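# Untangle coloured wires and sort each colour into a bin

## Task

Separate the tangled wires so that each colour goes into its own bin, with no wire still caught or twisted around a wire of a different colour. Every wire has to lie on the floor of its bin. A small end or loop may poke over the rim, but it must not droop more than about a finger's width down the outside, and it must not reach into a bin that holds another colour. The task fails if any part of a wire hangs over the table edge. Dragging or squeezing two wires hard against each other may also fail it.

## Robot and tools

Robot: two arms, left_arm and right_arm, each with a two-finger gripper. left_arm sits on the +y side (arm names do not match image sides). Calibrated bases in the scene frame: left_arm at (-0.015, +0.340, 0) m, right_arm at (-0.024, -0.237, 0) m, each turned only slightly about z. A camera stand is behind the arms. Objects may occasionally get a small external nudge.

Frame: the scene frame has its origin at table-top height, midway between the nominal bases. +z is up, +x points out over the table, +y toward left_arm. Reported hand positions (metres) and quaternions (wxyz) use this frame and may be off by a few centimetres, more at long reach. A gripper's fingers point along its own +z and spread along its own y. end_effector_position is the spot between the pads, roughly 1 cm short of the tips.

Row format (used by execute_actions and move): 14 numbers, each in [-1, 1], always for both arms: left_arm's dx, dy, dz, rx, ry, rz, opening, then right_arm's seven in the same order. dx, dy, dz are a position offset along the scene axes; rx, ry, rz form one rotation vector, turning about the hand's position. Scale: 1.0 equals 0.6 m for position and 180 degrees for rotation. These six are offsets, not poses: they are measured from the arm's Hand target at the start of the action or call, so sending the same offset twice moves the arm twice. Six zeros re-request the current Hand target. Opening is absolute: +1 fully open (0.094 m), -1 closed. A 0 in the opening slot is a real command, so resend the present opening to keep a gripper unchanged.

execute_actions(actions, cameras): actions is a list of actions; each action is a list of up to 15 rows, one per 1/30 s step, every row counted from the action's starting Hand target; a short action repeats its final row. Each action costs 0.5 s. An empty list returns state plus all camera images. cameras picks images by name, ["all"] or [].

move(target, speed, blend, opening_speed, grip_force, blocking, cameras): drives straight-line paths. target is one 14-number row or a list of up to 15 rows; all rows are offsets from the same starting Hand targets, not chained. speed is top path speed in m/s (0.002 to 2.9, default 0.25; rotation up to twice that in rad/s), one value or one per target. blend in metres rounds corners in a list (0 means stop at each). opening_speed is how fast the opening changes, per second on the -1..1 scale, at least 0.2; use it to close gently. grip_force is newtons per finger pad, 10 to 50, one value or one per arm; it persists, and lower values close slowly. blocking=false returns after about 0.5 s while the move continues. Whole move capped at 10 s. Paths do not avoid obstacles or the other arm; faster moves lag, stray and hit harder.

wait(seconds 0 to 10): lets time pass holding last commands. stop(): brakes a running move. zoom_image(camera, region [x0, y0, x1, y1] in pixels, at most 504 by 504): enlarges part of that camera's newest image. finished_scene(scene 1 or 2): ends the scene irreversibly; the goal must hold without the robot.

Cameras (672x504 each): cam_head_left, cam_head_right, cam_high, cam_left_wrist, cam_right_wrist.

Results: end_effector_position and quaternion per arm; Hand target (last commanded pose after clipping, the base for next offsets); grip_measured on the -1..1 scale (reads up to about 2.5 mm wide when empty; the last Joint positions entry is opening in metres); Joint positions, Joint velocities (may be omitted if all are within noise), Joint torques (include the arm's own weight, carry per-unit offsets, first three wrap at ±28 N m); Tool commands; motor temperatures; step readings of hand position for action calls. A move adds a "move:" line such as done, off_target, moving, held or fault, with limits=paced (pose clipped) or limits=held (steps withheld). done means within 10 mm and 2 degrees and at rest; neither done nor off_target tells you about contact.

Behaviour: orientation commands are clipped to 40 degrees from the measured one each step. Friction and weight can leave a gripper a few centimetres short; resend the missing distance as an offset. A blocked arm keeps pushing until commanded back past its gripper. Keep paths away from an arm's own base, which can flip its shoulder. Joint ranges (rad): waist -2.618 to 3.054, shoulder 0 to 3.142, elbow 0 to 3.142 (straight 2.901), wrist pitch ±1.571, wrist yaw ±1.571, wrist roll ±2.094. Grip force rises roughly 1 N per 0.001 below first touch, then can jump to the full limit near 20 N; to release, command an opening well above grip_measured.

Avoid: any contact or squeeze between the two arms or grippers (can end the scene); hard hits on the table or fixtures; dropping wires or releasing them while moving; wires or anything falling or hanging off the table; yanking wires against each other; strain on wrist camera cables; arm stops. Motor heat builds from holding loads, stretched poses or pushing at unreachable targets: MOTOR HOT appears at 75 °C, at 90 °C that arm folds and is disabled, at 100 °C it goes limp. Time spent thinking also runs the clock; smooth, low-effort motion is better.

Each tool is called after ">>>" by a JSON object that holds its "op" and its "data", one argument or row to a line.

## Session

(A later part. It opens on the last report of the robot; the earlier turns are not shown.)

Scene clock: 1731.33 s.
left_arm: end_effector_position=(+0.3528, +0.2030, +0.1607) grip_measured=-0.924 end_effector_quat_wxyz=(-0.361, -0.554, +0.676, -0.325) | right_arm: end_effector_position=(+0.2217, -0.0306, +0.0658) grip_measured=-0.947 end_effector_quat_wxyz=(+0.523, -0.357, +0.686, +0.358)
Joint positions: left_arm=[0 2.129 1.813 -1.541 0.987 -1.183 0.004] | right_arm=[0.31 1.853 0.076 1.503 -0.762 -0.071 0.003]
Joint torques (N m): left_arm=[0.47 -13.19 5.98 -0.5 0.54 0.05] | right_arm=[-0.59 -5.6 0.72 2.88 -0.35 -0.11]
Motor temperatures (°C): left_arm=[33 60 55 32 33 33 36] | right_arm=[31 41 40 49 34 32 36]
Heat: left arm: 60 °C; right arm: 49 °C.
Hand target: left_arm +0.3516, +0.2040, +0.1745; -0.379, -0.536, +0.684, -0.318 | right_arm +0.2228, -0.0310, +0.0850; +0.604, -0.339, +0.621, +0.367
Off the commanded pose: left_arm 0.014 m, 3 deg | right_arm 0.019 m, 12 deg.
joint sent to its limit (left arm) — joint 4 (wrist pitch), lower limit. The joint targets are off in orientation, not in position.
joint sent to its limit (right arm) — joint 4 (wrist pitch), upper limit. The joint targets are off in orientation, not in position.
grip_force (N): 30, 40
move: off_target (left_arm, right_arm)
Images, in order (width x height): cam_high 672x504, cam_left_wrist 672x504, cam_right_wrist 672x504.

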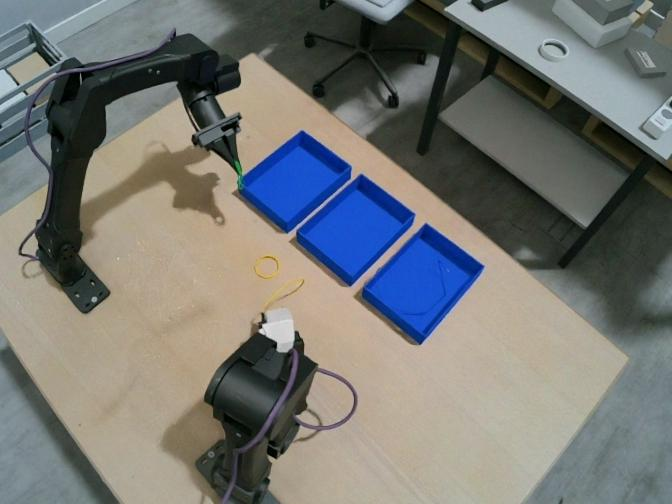

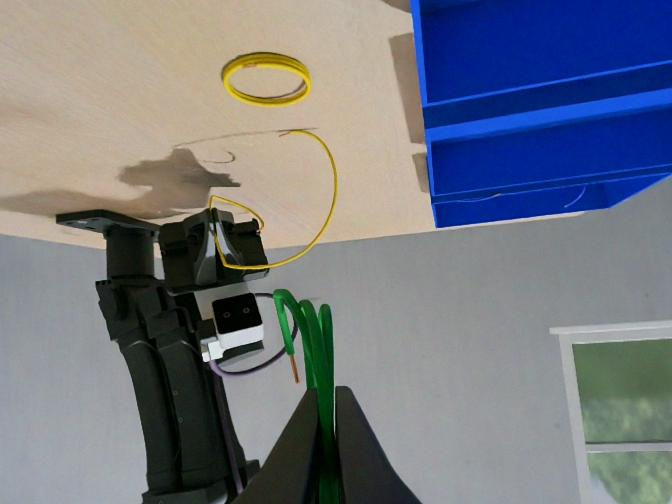

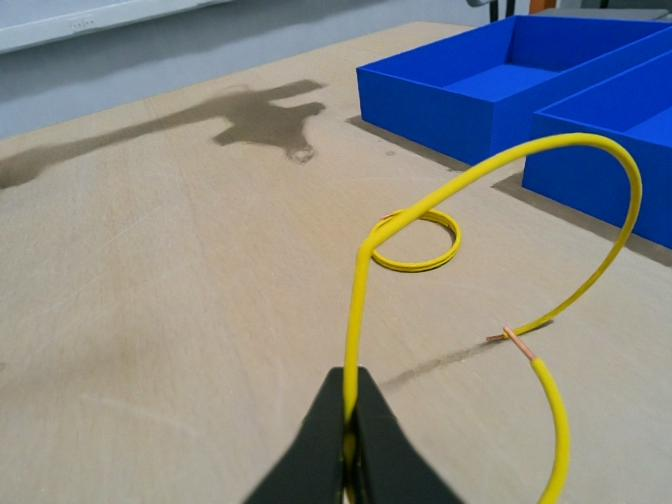

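>>> {"op": "move", "data": {
  "target": [
    [0.1,0.02,0.06,0,0,0,-0.97,0.03,-0.05,0.3,0,0,0,-0.98],
    [0.2,0.01,-0.03,0.163,-0.033,0,-0.97,0.03,-0.05,0.3,0,0,0,-0.98]
  ],
  "speed": 0.12,
  "blend": [0.03,0],
  "cameras": ["all"]
}}

Scene clock: 1748.90 s.
left_arm: end_effector_position=(+0.4726, +0.2119, +0.1636) grip_measured=-0.924 end_effector_quat_wxyz=(-0.124, -0.609, +0.743, -0.248) | right_arm: end_effector_position=(+0.2406, -0.0602, +0.2469) grip_measured=-0.947 end_effector_quat_wxyz=(+0.591, -0.331, +0.635, +0.371)
Joint positions: left_arm=[-0.11 2.446 2.602 -1.544 0.535 -1.499 0.004] | right_arm=[0.13 0.939 0.39 0.505 -0.923 0.045 0.003]
Joint torques (N m): left_arm=[-0.55 -11.67 6.63 0.28 0.34 -0.08] | right_arm=[-0.55 -2.32 9.89 1.73 -0.23 0.01]
Motor temperatures (°C): left_arm=[33 62 55 32 33 33 36] | right_arm=[31 40 41 49 34 32 36]
Heat: left arm: 62 °C; right arm: 49 °C.
Hand target: left_arm +0.4716, +0.2099, +0.1565; -0.196, -0.597, +0.761, -0.161 | right_arm +0.2408, -0.0610, +0.2651; +0.604, -0.339, +0.621, +0.367
Off the commanded pose: left_arm 0.007 m, 13 deg | right_arm 0.018 m, 2 deg.
joint sent to its limit (left arm) — joint 4 (wrist pitch), lower limit. The joint targets are off in orientation, not in position.
grip_force (N): 30, 40
move: off_target (left_arm, right_arm)

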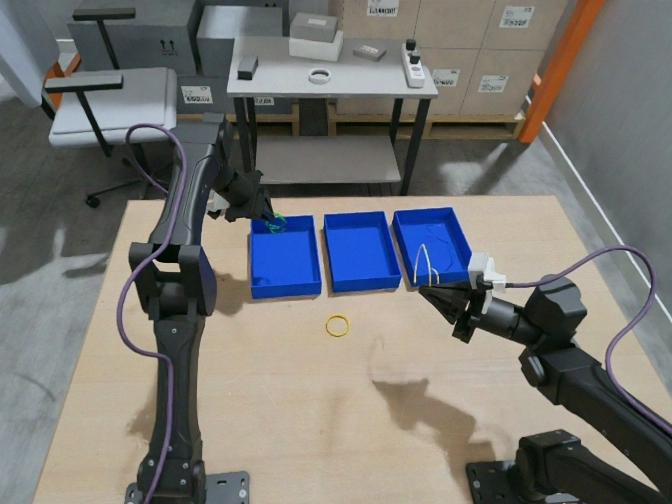

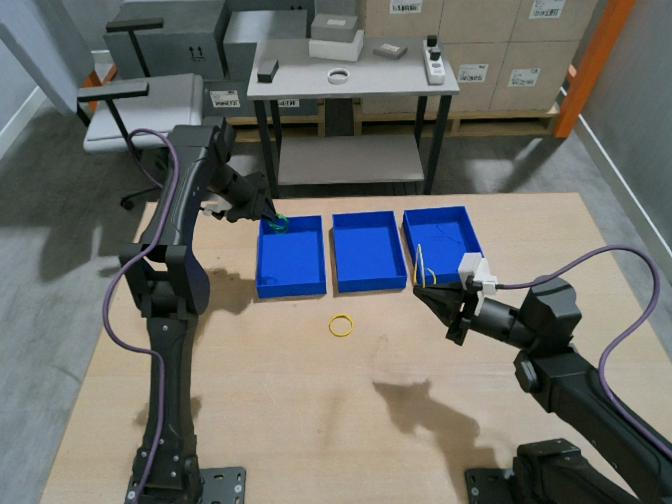

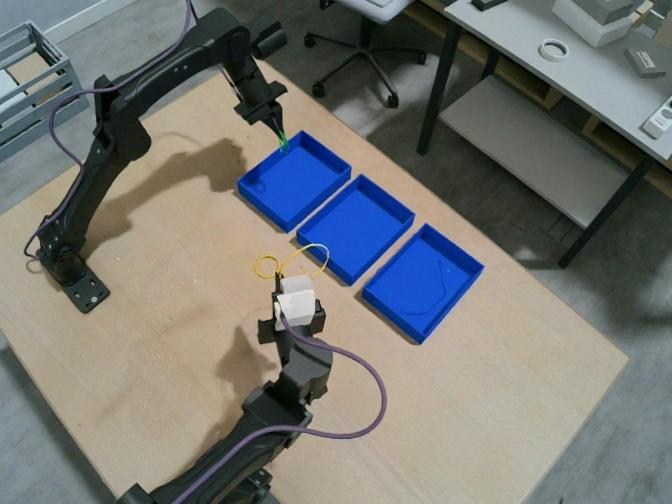

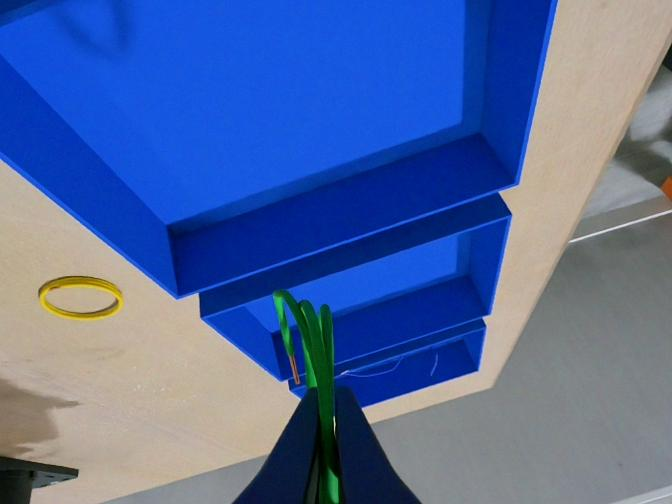

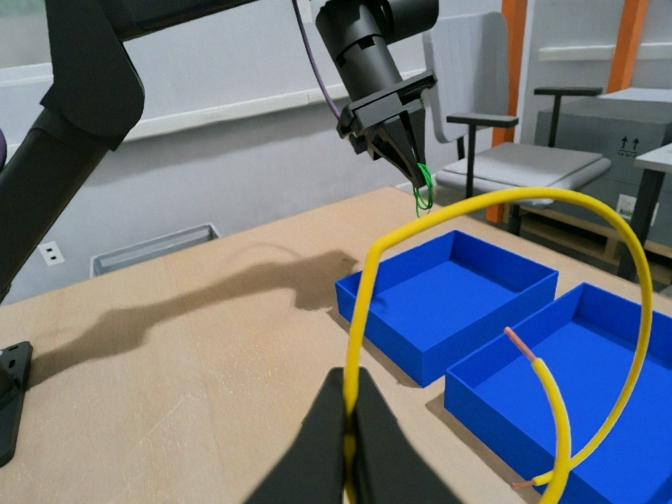

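>>> {"op": "move", "data": {
  "target": [
    [0.0,-0.03,-0.19,0,0,0,-0.97,0,0,0,0,0,0,-0.98],
    [0.0,-0.03,-0.19,0,0,0,-0.3,0,0,0,0,0,0,-0.98]
  ],
  "speed": 0.1,
  "opening_speed": 0.4,
  "cameras": ["cam_head_left","cam_left_wrist"]
}}

>>> {"op": "zoom_image", "data": {
  "camera": "cam_head_left",
  "region": [220, 170, 350, 310]
}}

Scene clock: 1764.37 s.
left_arm: end_effector_position=(+0.4752, +0.1944, +0.0481) grip_measured=-0.303 end_effector_quat_wxyz=(-0.185, -0.601, +0.758, -0.173) | right_arm: end_effector_position=(+0.2406, -0.0602, +0.2469) grip_measured=-0.947 end_effector_quat_wxyz=(+0.591, -0.331, +0.635, +0.371)
Joint positions: left_arm=[-0.151 2.72 2.674 -1.543 0.513 -1.453 0.033] | right_arm=[0.13 0.939 0.39 0.505 -0.923 0.045 0.003]
Joint torques (N m): left_arm=[-0.53 -13.18 6.56 -0.08 0.29 0.03] | right_arm=[-0.55 -2.32 9.89 1.73 -0.23 0]
Motor temperatures (°C): left_arm=[33 59 56 32 33 33 36] | right_arm=[31 39 46 48 34 32 36]
Heat: left arm: 59 °C; right arm: 48 °C.
Hand target: left_arm +0.4716, +0.1920, +0.0425; -0.196, -0.597, +0.761, -0.161 | right_arm +0.2408, -0.0610, +0.2651; +0.604, -0.339, +0.621, +0.367
Off the commanded pose: left_arm 0.007 m, 2 deg | right_arm 0.018 m, 2 deg.
joint sent to its limit (left arm) — joint 4 (wrist pitch), lower limit. The joint targets still meet the commanded pose.
grip_force (N): 30, 40
move: off_target (right_arm)
Images, in order (width x height): cam_head_left 672x504, cam_left_wrist 672x504.

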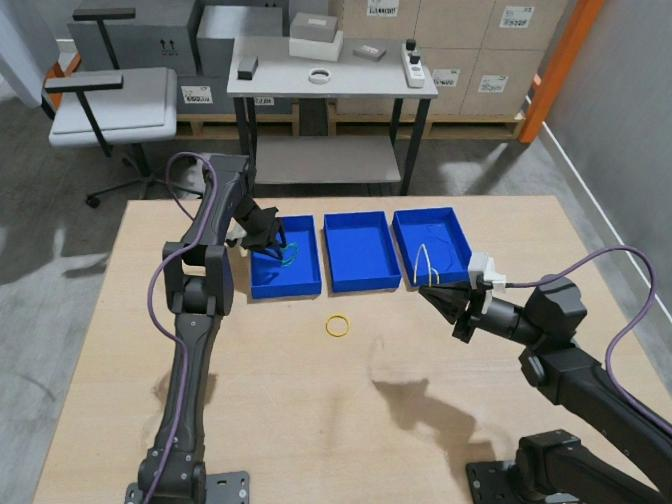

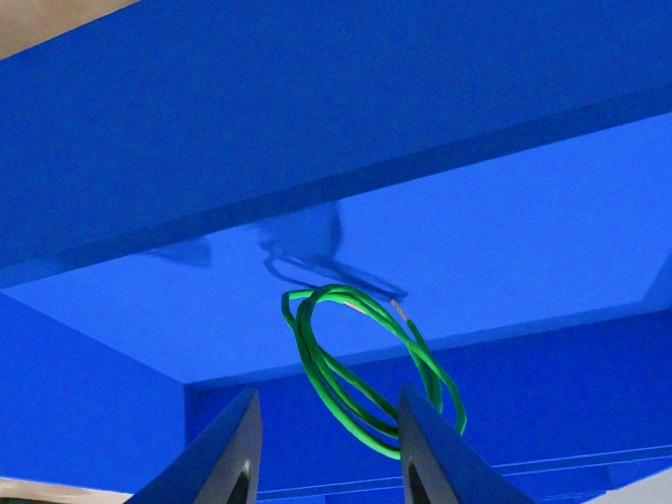

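Scaled by 3.600 from the camera's 672x504 image, which has a finer 960x720 frame.

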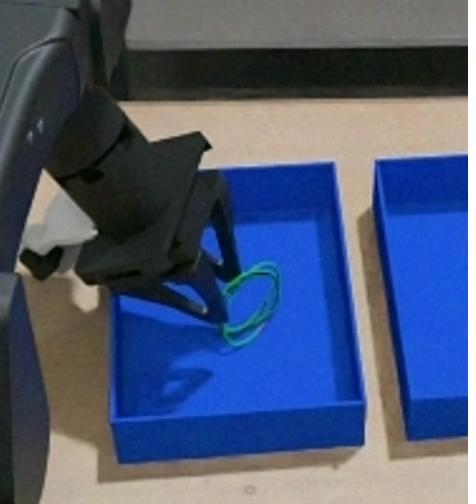

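>>> {"op": "move", "data": {
  "target": [
    [0.0,0.03,0.12,0,0,0,-0.3,0,0,0.05,0,0,0,-0.98],
    [-0.2,0.2,0.3,0,0,0,-0.3,0.367,0.085,0.05,-0.213,0.343,-0.28,-0.98]
  ],
  "speed": 0.15,
  "cameras": ["all"]
}}

>>> {"op": "zoom_image", "data": {
  "camera": "cam_head_left",
  "region": [230, 170, 490, 310]
}}

Scene clock: 1785.70 s.
left_arm: end_effector_position=(+0.3600, +0.3104, +0.2184) grip_measured=-0.303 end_effector_quat_wxyz=(-0.095, -0.622, +0.740, -0.239) | right_arm: end_effector_position=(+0.4551, -0.0144, +0.2941) grip_measured=-0.947 end_effector_quat_wxyz=(+0.320, -0.014, +0.945, +0.072)
Joint positions: left_arm=[0.121 1.896 1.963 -1.543 0.512 -1.268 0.033] | right_arm=[0.498 2.302 2.837 -1.452 0.154 0.404 0.003]
Joint torques (N m): left_arm=[0.58 -11.06 4.45 0.16 0.29 0.05] | right_arm=[0.64 -9.31 7.58 1.61 0.23 0.05]
Motor temperatures (°C): left_arm=[33 60 56 32 33 33 36] | right_arm=[31 38 47 48 34 32 36]
Heat: left arm: 60 °C; right arm: 48 °C.
Hand target: left_arm +0.3517, +0.3120, +0.2225; -0.196, -0.597, +0.761, -0.161 | right_arm +0.4610, -0.0099, +0.2951; +0.174, +0.000, +0.985, +0.001
Off the commanded pose: left_arm 0.009 m, 15 deg | right_arm 0.007 m, 19 deg.
elbow stopped short (right arm): the move would have taken joint 3 (elbow) straighter than the controller allows.
joint sent to its limit (left arm) — joint 4 (wrist pitch), lower limit. The joint targets are off in orientation, not in position.
grip_force (N): 30, 40
move: off_target (left_arm, right_arm)

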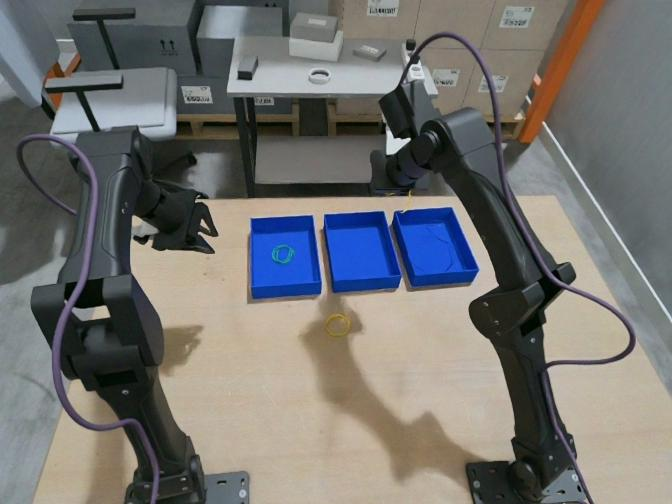

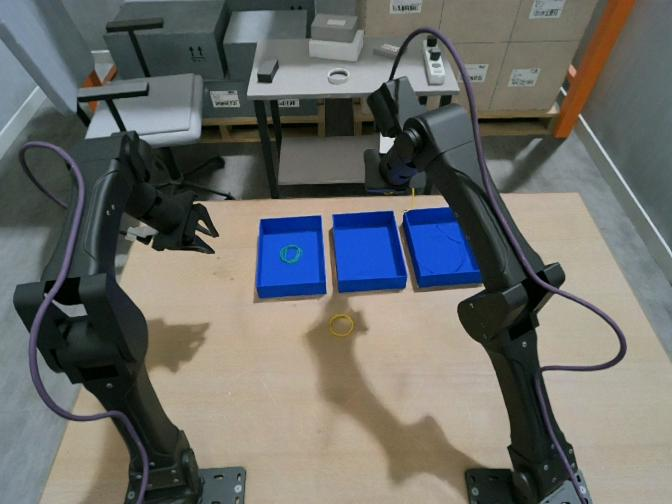

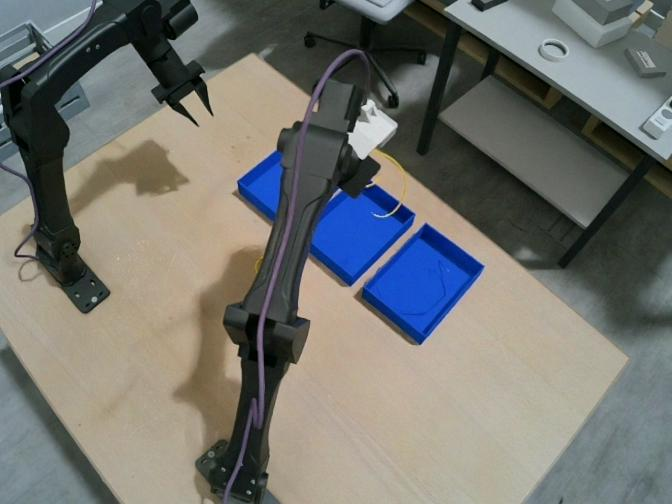

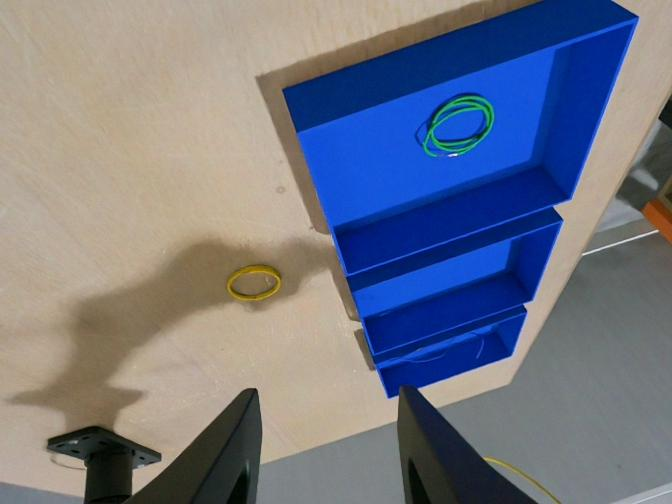

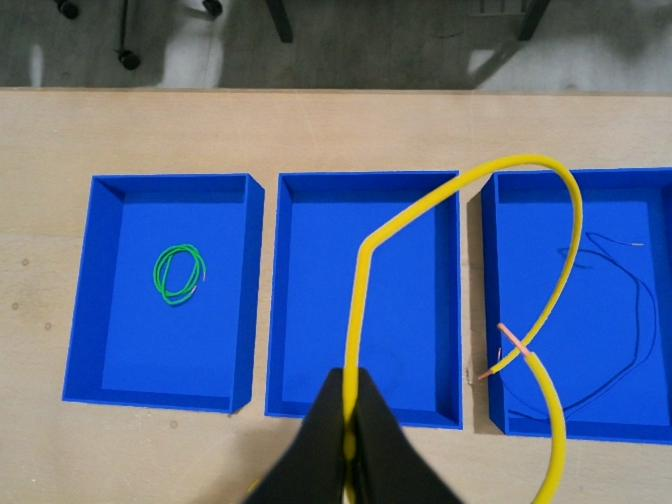

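Scaled by 1.938 from the camera's 672x504 image, which has a finer 960x720 frame.

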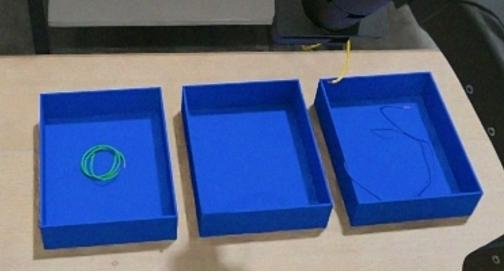

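>>> {"op": "move", "data": {
  "target": [
    [0,0,0,0,0,0,-0.3,0.06,0.045,-0.2,0,0,0,-0.98],
    [0,0,0,0,0,0,-0.3,0.06,0.045,-0.36,0,0,0,-0.98]
  ],
  "speed": 0.12,
  "cameras": ["cam_right_wrist","cam_head_left"]
}}

>>> {"op": "zoom_image", "data": {
  "camera": "cam_head_left",
  "region": [300, 170, 420, 310]
}}

Scene clock: 1798.23 s.
left_arm: end_effector_position=(+0.3600, +0.3104, +0.2184) grip_measured=-0.303 end_effector_quat_wxyz=(-0.095, -0.622, +0.740, -0.239) | right_arm: end_effector_position=(+0.4957, +0.0139, +0.0804) grip_measured=-0.947 end_effector_quat_wxyz=(+0.179, -0.002, +0.984, +0.007)
Joint positions: left_arm=[0.121 1.896 1.963 -1.543 0.512 -1.268 0.033] | right_arm=[0.509 2.719 2.838 -1.363 0.156 0.468 0.003]
Joint torques (N m): left_arm=[0.64 -10.97 4.46 0.18 0.29 0.07] | right_arm=[0.51 -12.64 8.34 0.85 0.15 0.07]
Motor temperatures (°C): left_arm=[33 60 55 32 33 33 36] | right_arm=[31 41 45 47 34 32 36]
Heat: left arm: 60 °C; right arm: 47 °C.
Hand target: left_arm +0.3517, +0.3120, +0.2225; -0.196, -0.597, +0.761, -0.161 | right_arm +0.4969, +0.0170, +0.0789; +0.174, +0.000, +0.985, +0.001
Off the commanded pose: left_arm 0.009 m, 15 deg | right_arm 0.004 m, 1 deg.
elbow stopped short (right arm): the move would have taken joint 3 (elbow) straighter than the controller allows.
joint sent to its limit (left arm) — joint 4 (wrist pitch), lower limit. The joint targets are off in orientation, not in position.
grip_force (N): 30, 40
move: off_target (left_arm)
Images, in order (width x height): cam_head_left 672x504, cam_right_wrist 672x504.

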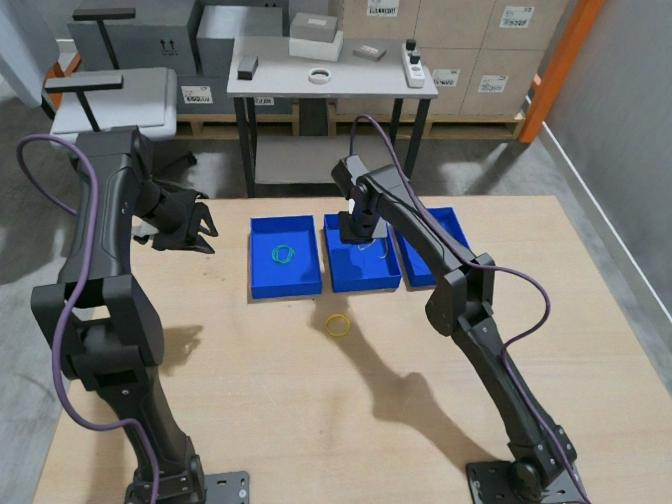

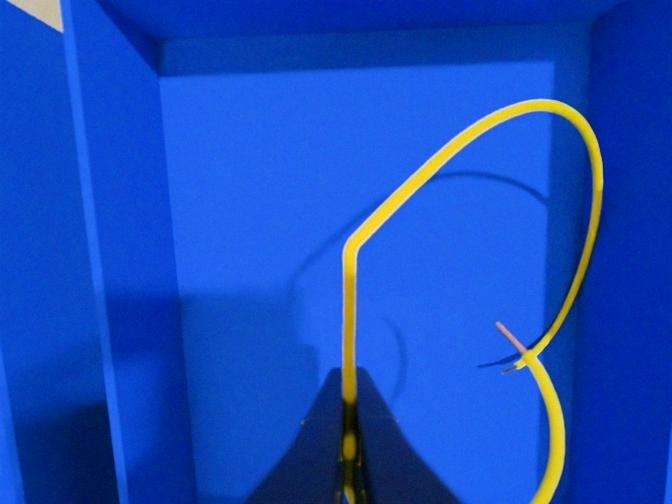

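Scaled by 3.600 from the camera's 672x504 image, which has a finer 960x720 frame.

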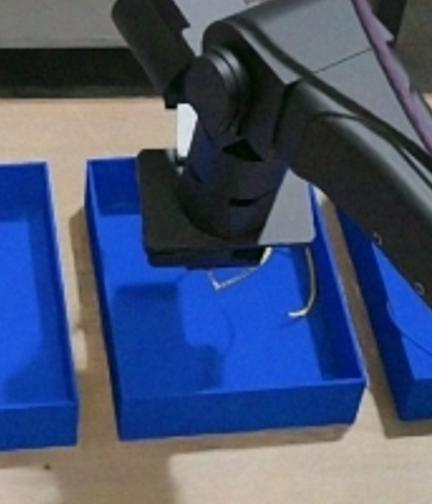

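Inside. Move left a bit, lower, release.

>>> {"op": "move", "data": {
  "target": [
    [0,0,0,0,0,0,-0.3,0.0,0.02,-0.07,0,0,0,-0.98],
    [0,0,0,0,0,0,-0.3,0.0,0.02,-0.07,0,0,0,-0.6],
    [0,0,0,0,0,0,-0.3,0.0,0.02,0.12,0,0,0,-0.6],
    [0,0,0,0,0,0,-0.3,-0.35,-0.05,0.2,0,0,0,-0.6]
  ],
  "speed": 0.12,
  "opening_speed": 0.4,
  "cameras": ["cam_right_wrist","cam_head_left","cam_high"]
}}

>>> {"op": "zoom_image", "data": {
  "camera": "cam_head_left",
  "region": [300, 190, 420, 330]
}}

Scene clock: 1817.97 s.
left_arm: end_effector_position=(+0.3600, +0.3104, +0.2184) grip_measured=-0.303 end_effector_quat_wxyz=(-0.095, -0.622, +0.740, -0.239) | right_arm: end_effector_position=(+0.2919, -0.0058, +0.1942) grip_measured=-0.601 end_effector_quat_wxyz=(+0.168, -0.003, +0.986, +0.007)
Joint positions: left_arm=[0.121 1.896 1.963 -1.543 0.512 -1.268 0.033] | right_arm=[0.738 1.796 1.781 -1.288 0.21 0.692 0.019]
Joint torques (N m): left_arm=[0.65 -11.08 4.49 0.16 0.32 0.06] | right_arm=[0.29 -10.33 4.52 0.67 0.31 0.07]
Motor temperatures (°C): left_arm=[33 59 54 32 33 33 35] | right_arm=[31 46 44 45 34 32 36]
Heat: left arm: 59 °C; right arm: 46 °C.
Hand target: left_arm +0.3517, +0.3120, +0.2225; -0.196, -0.597, +0.761, -0.161 | right_arm +0.2869, -0.0130, +0.1990; +0.174, +0.000, +0.985, +0.001
Off the commanded pose: left_arm 0.009 m, 15 deg | right_arm 0.010 m, 1 deg.
elbow stopped short (right arm): the move would have taken joint 3 (elbow) straighter than the controller allows.
joint sent to its limit (left arm) — joint 4 (wrist pitch), lower limit. The joint targets are off in orientation, not in position.
grip_force (N): 30, 40
move: off_target (left_arm)
Images, in order (width x height): cam_head_left 672x504, cam_high 672x504, cam_right_wrist 672x504.

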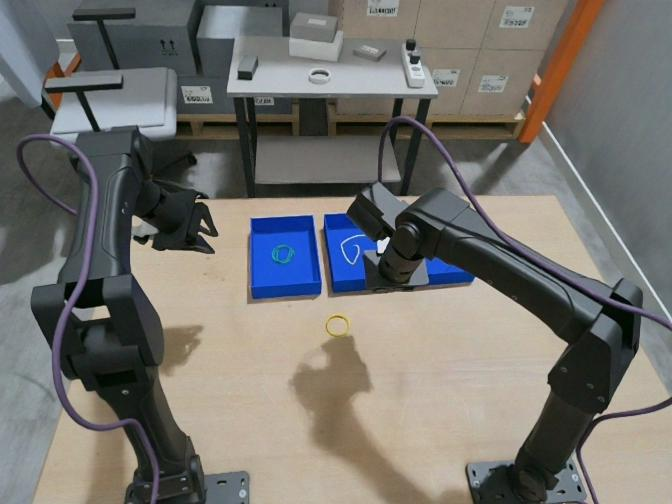

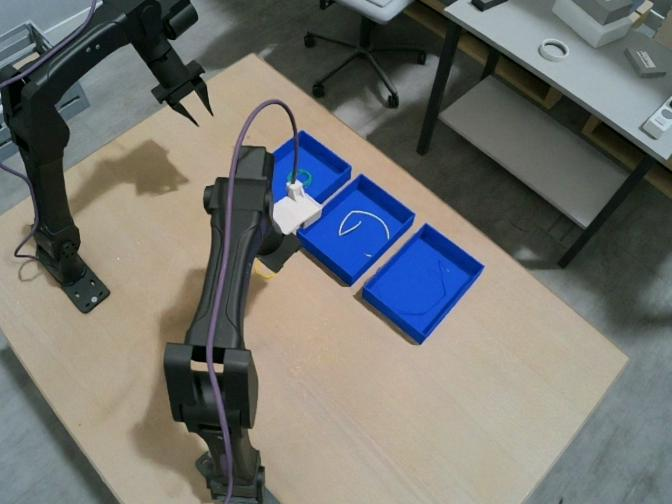

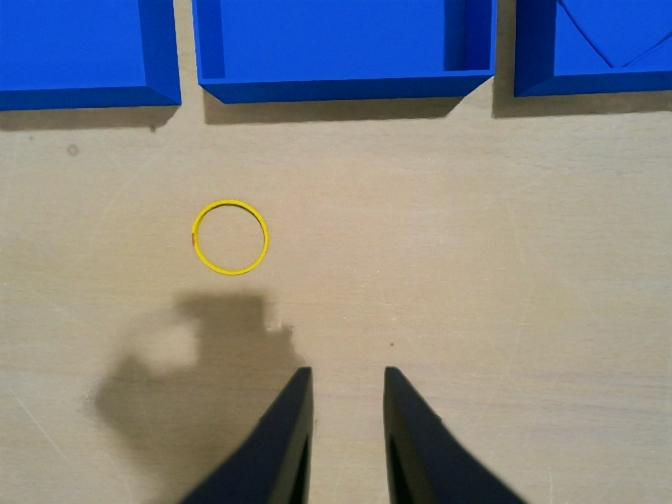

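Scaled by 3.600 from the camera's 672x504 image, which has a finer 960x720 frame.

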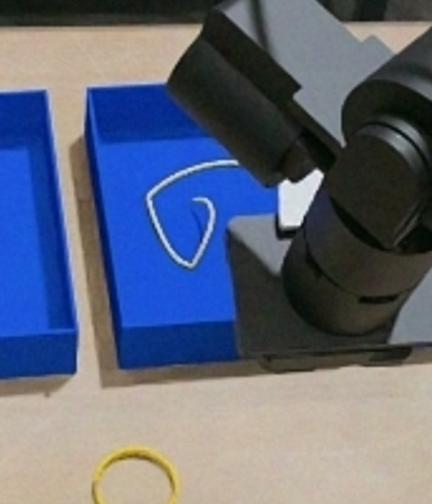

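>>> {"op": "move", "data": {
  "target": [0,0,0,0,0,0,-0.3,0.042,0.09,-0.25,0,0,0,-0.4],
  "speed": 0.15,
  "cameras": ["cam_right_wrist"]
}}

Scene clock: 1834.83 s.
left_arm: end_effector_position=(+0.3600, +0.3104, +0.2184) grip_measured=-0.303 end_effector_quat_wxyz=(-0.095, -0.622, +0.740, -0.239) | right_arm: end_effector_position=(+0.3126, +0.0426, +0.0563) grip_measured=-0.401 end_effector_quat_wxyz=(+0.171, -0.001, +0.985, +0.011)
Joint positions: left_arm=[0.121 1.896 1.963 -1.543 0.512 -1.268 0.033] | right_arm=[0.795 1.993 1.491 -0.804 0.224 0.752 0.028]
Joint torques (N m): left_arm=[0.47 -11.22 4.56 0.15 0.28 0.06] | right_arm=[0.53 -8.57 5.04 0.94 0.32 0.07]
Motor temperatures (°C): left_arm=[33 59 53 32 33 33 35] | right_arm=[31 48 43 44 34 32 35]
Heat: left arm: 59 °C; right arm: 48 °C.
Hand target: left_arm +0.3517, +0.3120, +0.2225; -0.196, -0.597, +0.761, -0.161 | right_arm +0.3121, +0.0410, +0.0489; +0.174, +0.000, +0.985, +0.001
Off the commanded pose: left_arm 0.009 m, 15 deg | right_arm 0.008 m, 1 deg.
joint sent to its limit (left arm) — joint 4 (wrist pitch), lower limit. The joint targets are off in orientation, not in position.
grip_force (N): 30, 40
move: off_target (left_arm)
Images, in order (width x height): cam_right_wrist 672x504.

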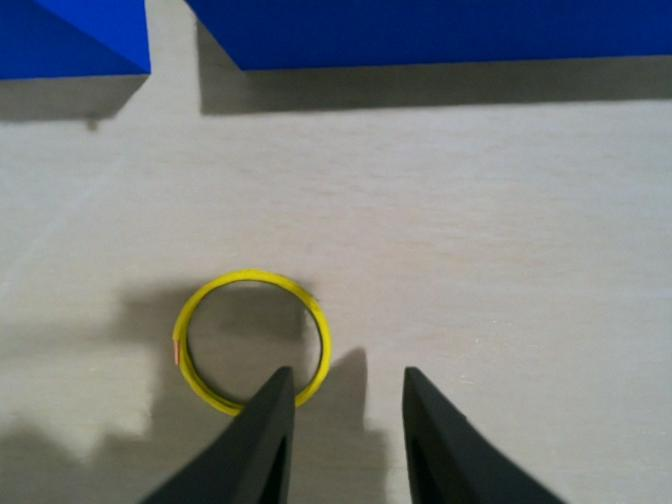

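>>> {"op": "move", "data": {
  "target": [
    [0,0,0,0,0,0,-0.3,0.002,0.012,-0.078,0,0,0,-0.4],
    [0,0,0,0,0,0,-0.3,0.002,0.012,-0.078,0,0,0,-0.97],
    [0,0,0,0,0,0,-0.3,0.002,0.012,0.1,0,0,0,-0.97]
  ],
  "speed": 0.08,
  "opening_speed": 0.5,
  "cameras": ["cam_right_wrist"]
}}

Scene clock: 1856.13 s.
left_arm: end_effector_position=(+0.3600, +0.3104, +0.2184) grip_measured=-0.303 end_effector_quat_wxyz=(-0.095, -0.622, +0.740, -0.239) | right_arm: end_effector_position=(+0.3098, +0.0417, +0.0849) grip_measured=-0.955 end_effector_quat_wxyz=(+0.153, -0.004, +0.988, -0.018)
Joint positions: left_arm=[0.121 1.896 1.963 -1.543 0.512 -1.268 0.033] | right_arm=[0.805 2.024 1.663 -1.016 0.242 0.762 0.002]
Joint torques (N m): left_arm=[0.58 -11 4.63 0.15 0.29 0.08] | right_arm=[0.54 -12.96 8.64 0.54 0.16 0.08]
Motor temperatures (°C): left_arm=[33 59 53 32 32 33 35] | right_arm=[31 47 42 44 34 32 35]
Heat: left arm: 59 °C; right arm: 47 °C.
Hand target: left_arm +0.3517, +0.3120, +0.2225; -0.196, -0.597, +0.761, -0.161 | right_arm +0.3133, +0.0483, +0.1089; +0.174, +0.000, +0.985, +0.001
Off the commanded pose: left_arm 0.009 m, 15 deg | right_arm 0.025 m, 3 deg.
joint sent to its limit (left arm) — joint 4 (wrist pitch), lower limit. The joint targets are off in orientation, not in position.
grip_force (N): 30, 40
move: off_target (left_arm, right_arm); target 2's new opening was sent with right_arm's hand 0.022 m and 2 deg from that target
Images, in order (width x height): cam_right_wrist 672x504.

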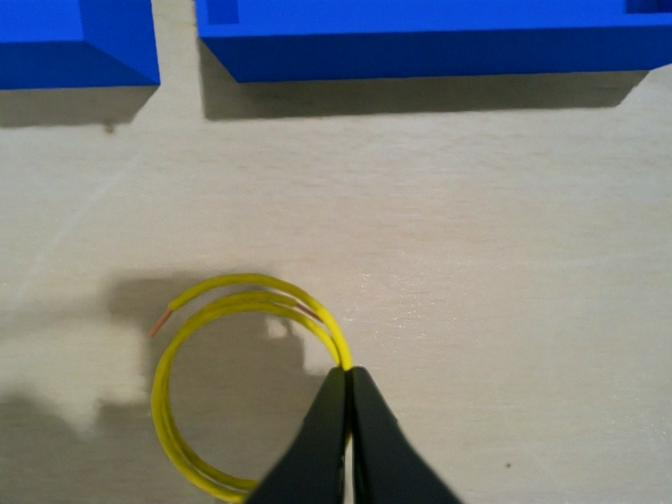

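>>> {"op": "move", "data": {
  "target": [
    [0,0,0,0,0,0,-0.3,0,0,0.08,0,0,0,-0.98],
    [0,0,0,0,0,0,-0.3,0.28,-0.07,0.08,0,0,0,-0.98],
    [0,0,0,0,0,0,-0.3,0.28,-0.07,-0.1,0,0,0,-0.98],
    [0,0,0,0,0,0,-0.3,0.28,-0.07,-0.1,0,0,0,-0.6]
  ],
  "speed": 0.12,
  "opening_speed": 0.5,
  "cameras": ["cam_right_wrist","cam_head_left"]
}}

Scene clock: 1869.53 s.
left_arm: end_effector_position=(+0.3600, +0.3104, +0.2184) grip_measured=-0.303 end_effector_quat_wxyz=(-0.095, -0.622, +0.740, -0.239) | right_arm: end_effector_position=(+0.4796, +0.0032, +0.0293) grip_measured=-0.601 end_effector_quat_wxyz=(+0.157, -0.003, +0.988, -0.013)
Joint positions: left_arm=[0.121 1.896 1.963 -1.543 0.512 -1.268 0.033] | right_arm=[0.51 2.553 2.326 -1.076 0.171 0.47 0.019]
Joint torques (N m): left_arm=[0.51 -10.96 4.57 0.15 0.27 0.11] | right_arm=[0.12 -17.66 4.77 0.95 -0.02 0.05]
Motor temperatures (°C): left_arm=[33 58 53 32 32 33 35] | right_arm=[31 48 44 43 34 32 35]
Heat: left arm: 58 °C; right arm: 48 °C.
Hand target: left_arm +0.3517, +0.3120, +0.2225; -0.196, -0.597, +0.761, -0.161 | right_arm +0.4812, +0.0062, +0.0490; +0.174, +0.000, +0.985, +0.001
Off the commanded pose: left_arm 0.009 m, 15 deg | right_arm 0.020 m, 3 deg.
elbow stopped short (right arm): the move would have taken joint 3 (elbow) straighter than the controller allows.
joint sent to its limit (left arm) — joint 4 (wrist pitch), lower limit. The joint targets are off in orientation, not in position.
grip_force (N): 30, 40
move: off_target (left_arm, right_arm); target 4's new opening was sent with right_arm's hand 0.020 m and 3 deg from that target
Images, in order (width x height): cam_head_left 672x504, cam_right_wrist 672x504.

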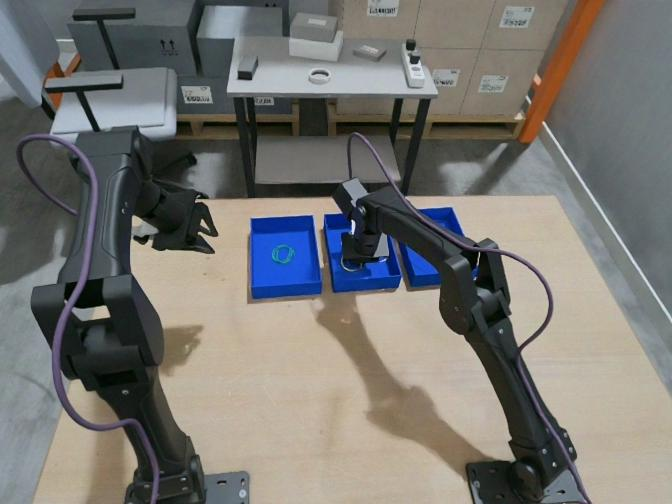

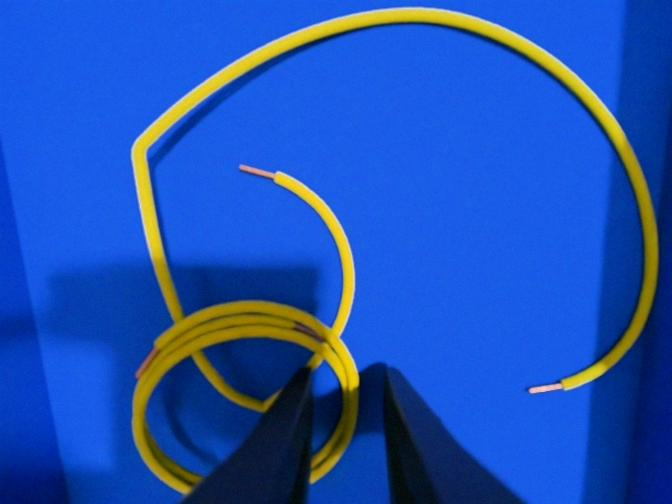

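Retract up.

>>> {"op": "move", "data": {
  "target": [
    [0,0,0,0,0,0,-0.3,0,0,0.18,0,0,0,-0.6],
    [0,0,0,0,0,0,-0.3,-0.38,-0.35,0.3,0,0,0,-0.6]
  ],
  "speed": 0.15,
  "cameras": ["cam_head_left","cam_high"]
}}

>>> {"op": "zoom_image", "data": {
  "camera": "cam_head_left",
  "region": [240, 190, 490, 310]
}}

>>> {"op": "zoom_image", "data": {
  "camera": "cam_high",
  "region": [230, 120, 490, 350]
}}

Scene clock: 1887.13 s.
left_arm: end_effector_position=(+0.3600, +0.3104, +0.2184) grip_measured=-0.303 end_effector_quat_wxyz=(-0.095, -0.622, +0.740, -0.239) | right_arm: end_effector_position=(+0.2600, -0.2033, +0.2322) grip_measured=-0.601 end_effector_quat_wxyz=(+0.182, +0.002, +0.983, -0.003)
Joint positions: left_arm=[0.121 1.896 1.963 -1.543 0.512 -1.268 0.033] | right_arm=[0.166 1.349 1.475 -1.336 0.061 0.148 0.019]
Joint torques (N m): left_arm=[0.62 -10.97 4.4 0.11 0.25 0.09] | right_arm=[-0.39 -4.74 4.42 0.87 -0.12 -0.04]
Motor temperatures (°C): left_arm=[33 58 53 32 32 33 35] | right_arm=[31 55 43 43 34 32 35]
Heat: left arm: 58 °C; right arm: 55 °C.
Hand target: left_arm +0.3517, +0.3120, +0.2225; -0.196, -0.597, +0.761, -0.161 | right_arm +0.2532, -0.2038, +0.2289; +0.174, +0.000, +0.985, +0.001
Off the commanded pose: left_arm 0.009 m, 15 deg | right_arm 0.008 m, 1 deg.
elbow stopped short (right arm): the move would have taken joint 3 (elbow) straighter than the controller allows.
joint sent to its limit (left arm) — joint 4 (wrist pitch), lower limit. The joint targets are off in orientation, not in position.
grip_force (N): 30, 40
move: off_target (left_arm)
Images, in order (width x height): cam_head_left 672x504, cam_high 672x504.

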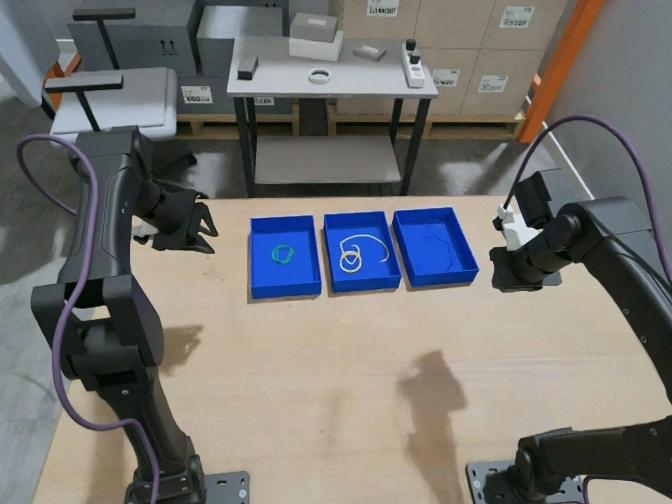

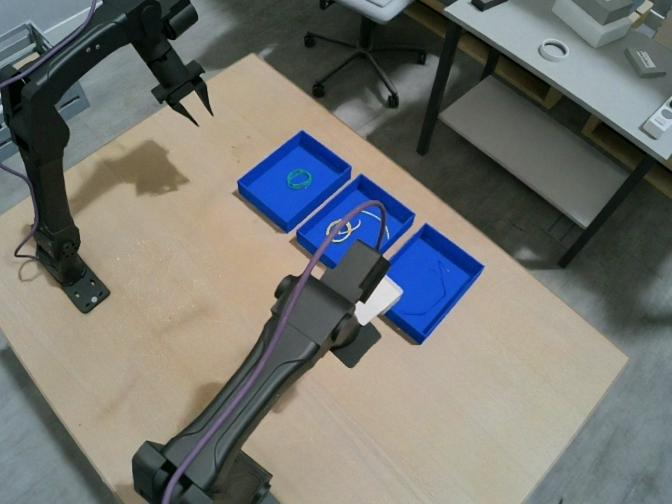

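Scaled by 2.016 from the camera's 672x504 image, which has a finer 960x720 frame.

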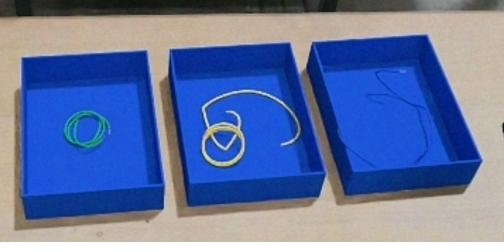

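Scaled by 1.938 from the camera's 672x504 image, which has a finer 960x720 frame.

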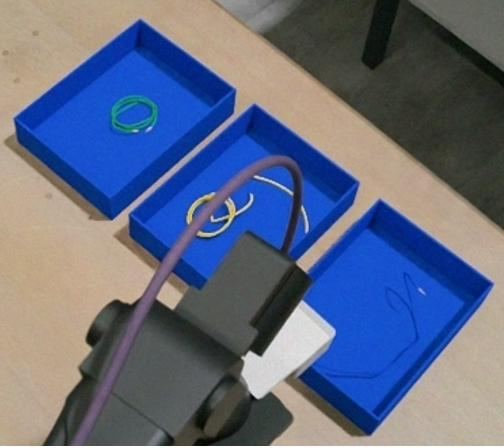

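>>> {"op": "finished_scene", "data": {
  "scene": 1
}}

The scene is finished: the task was done.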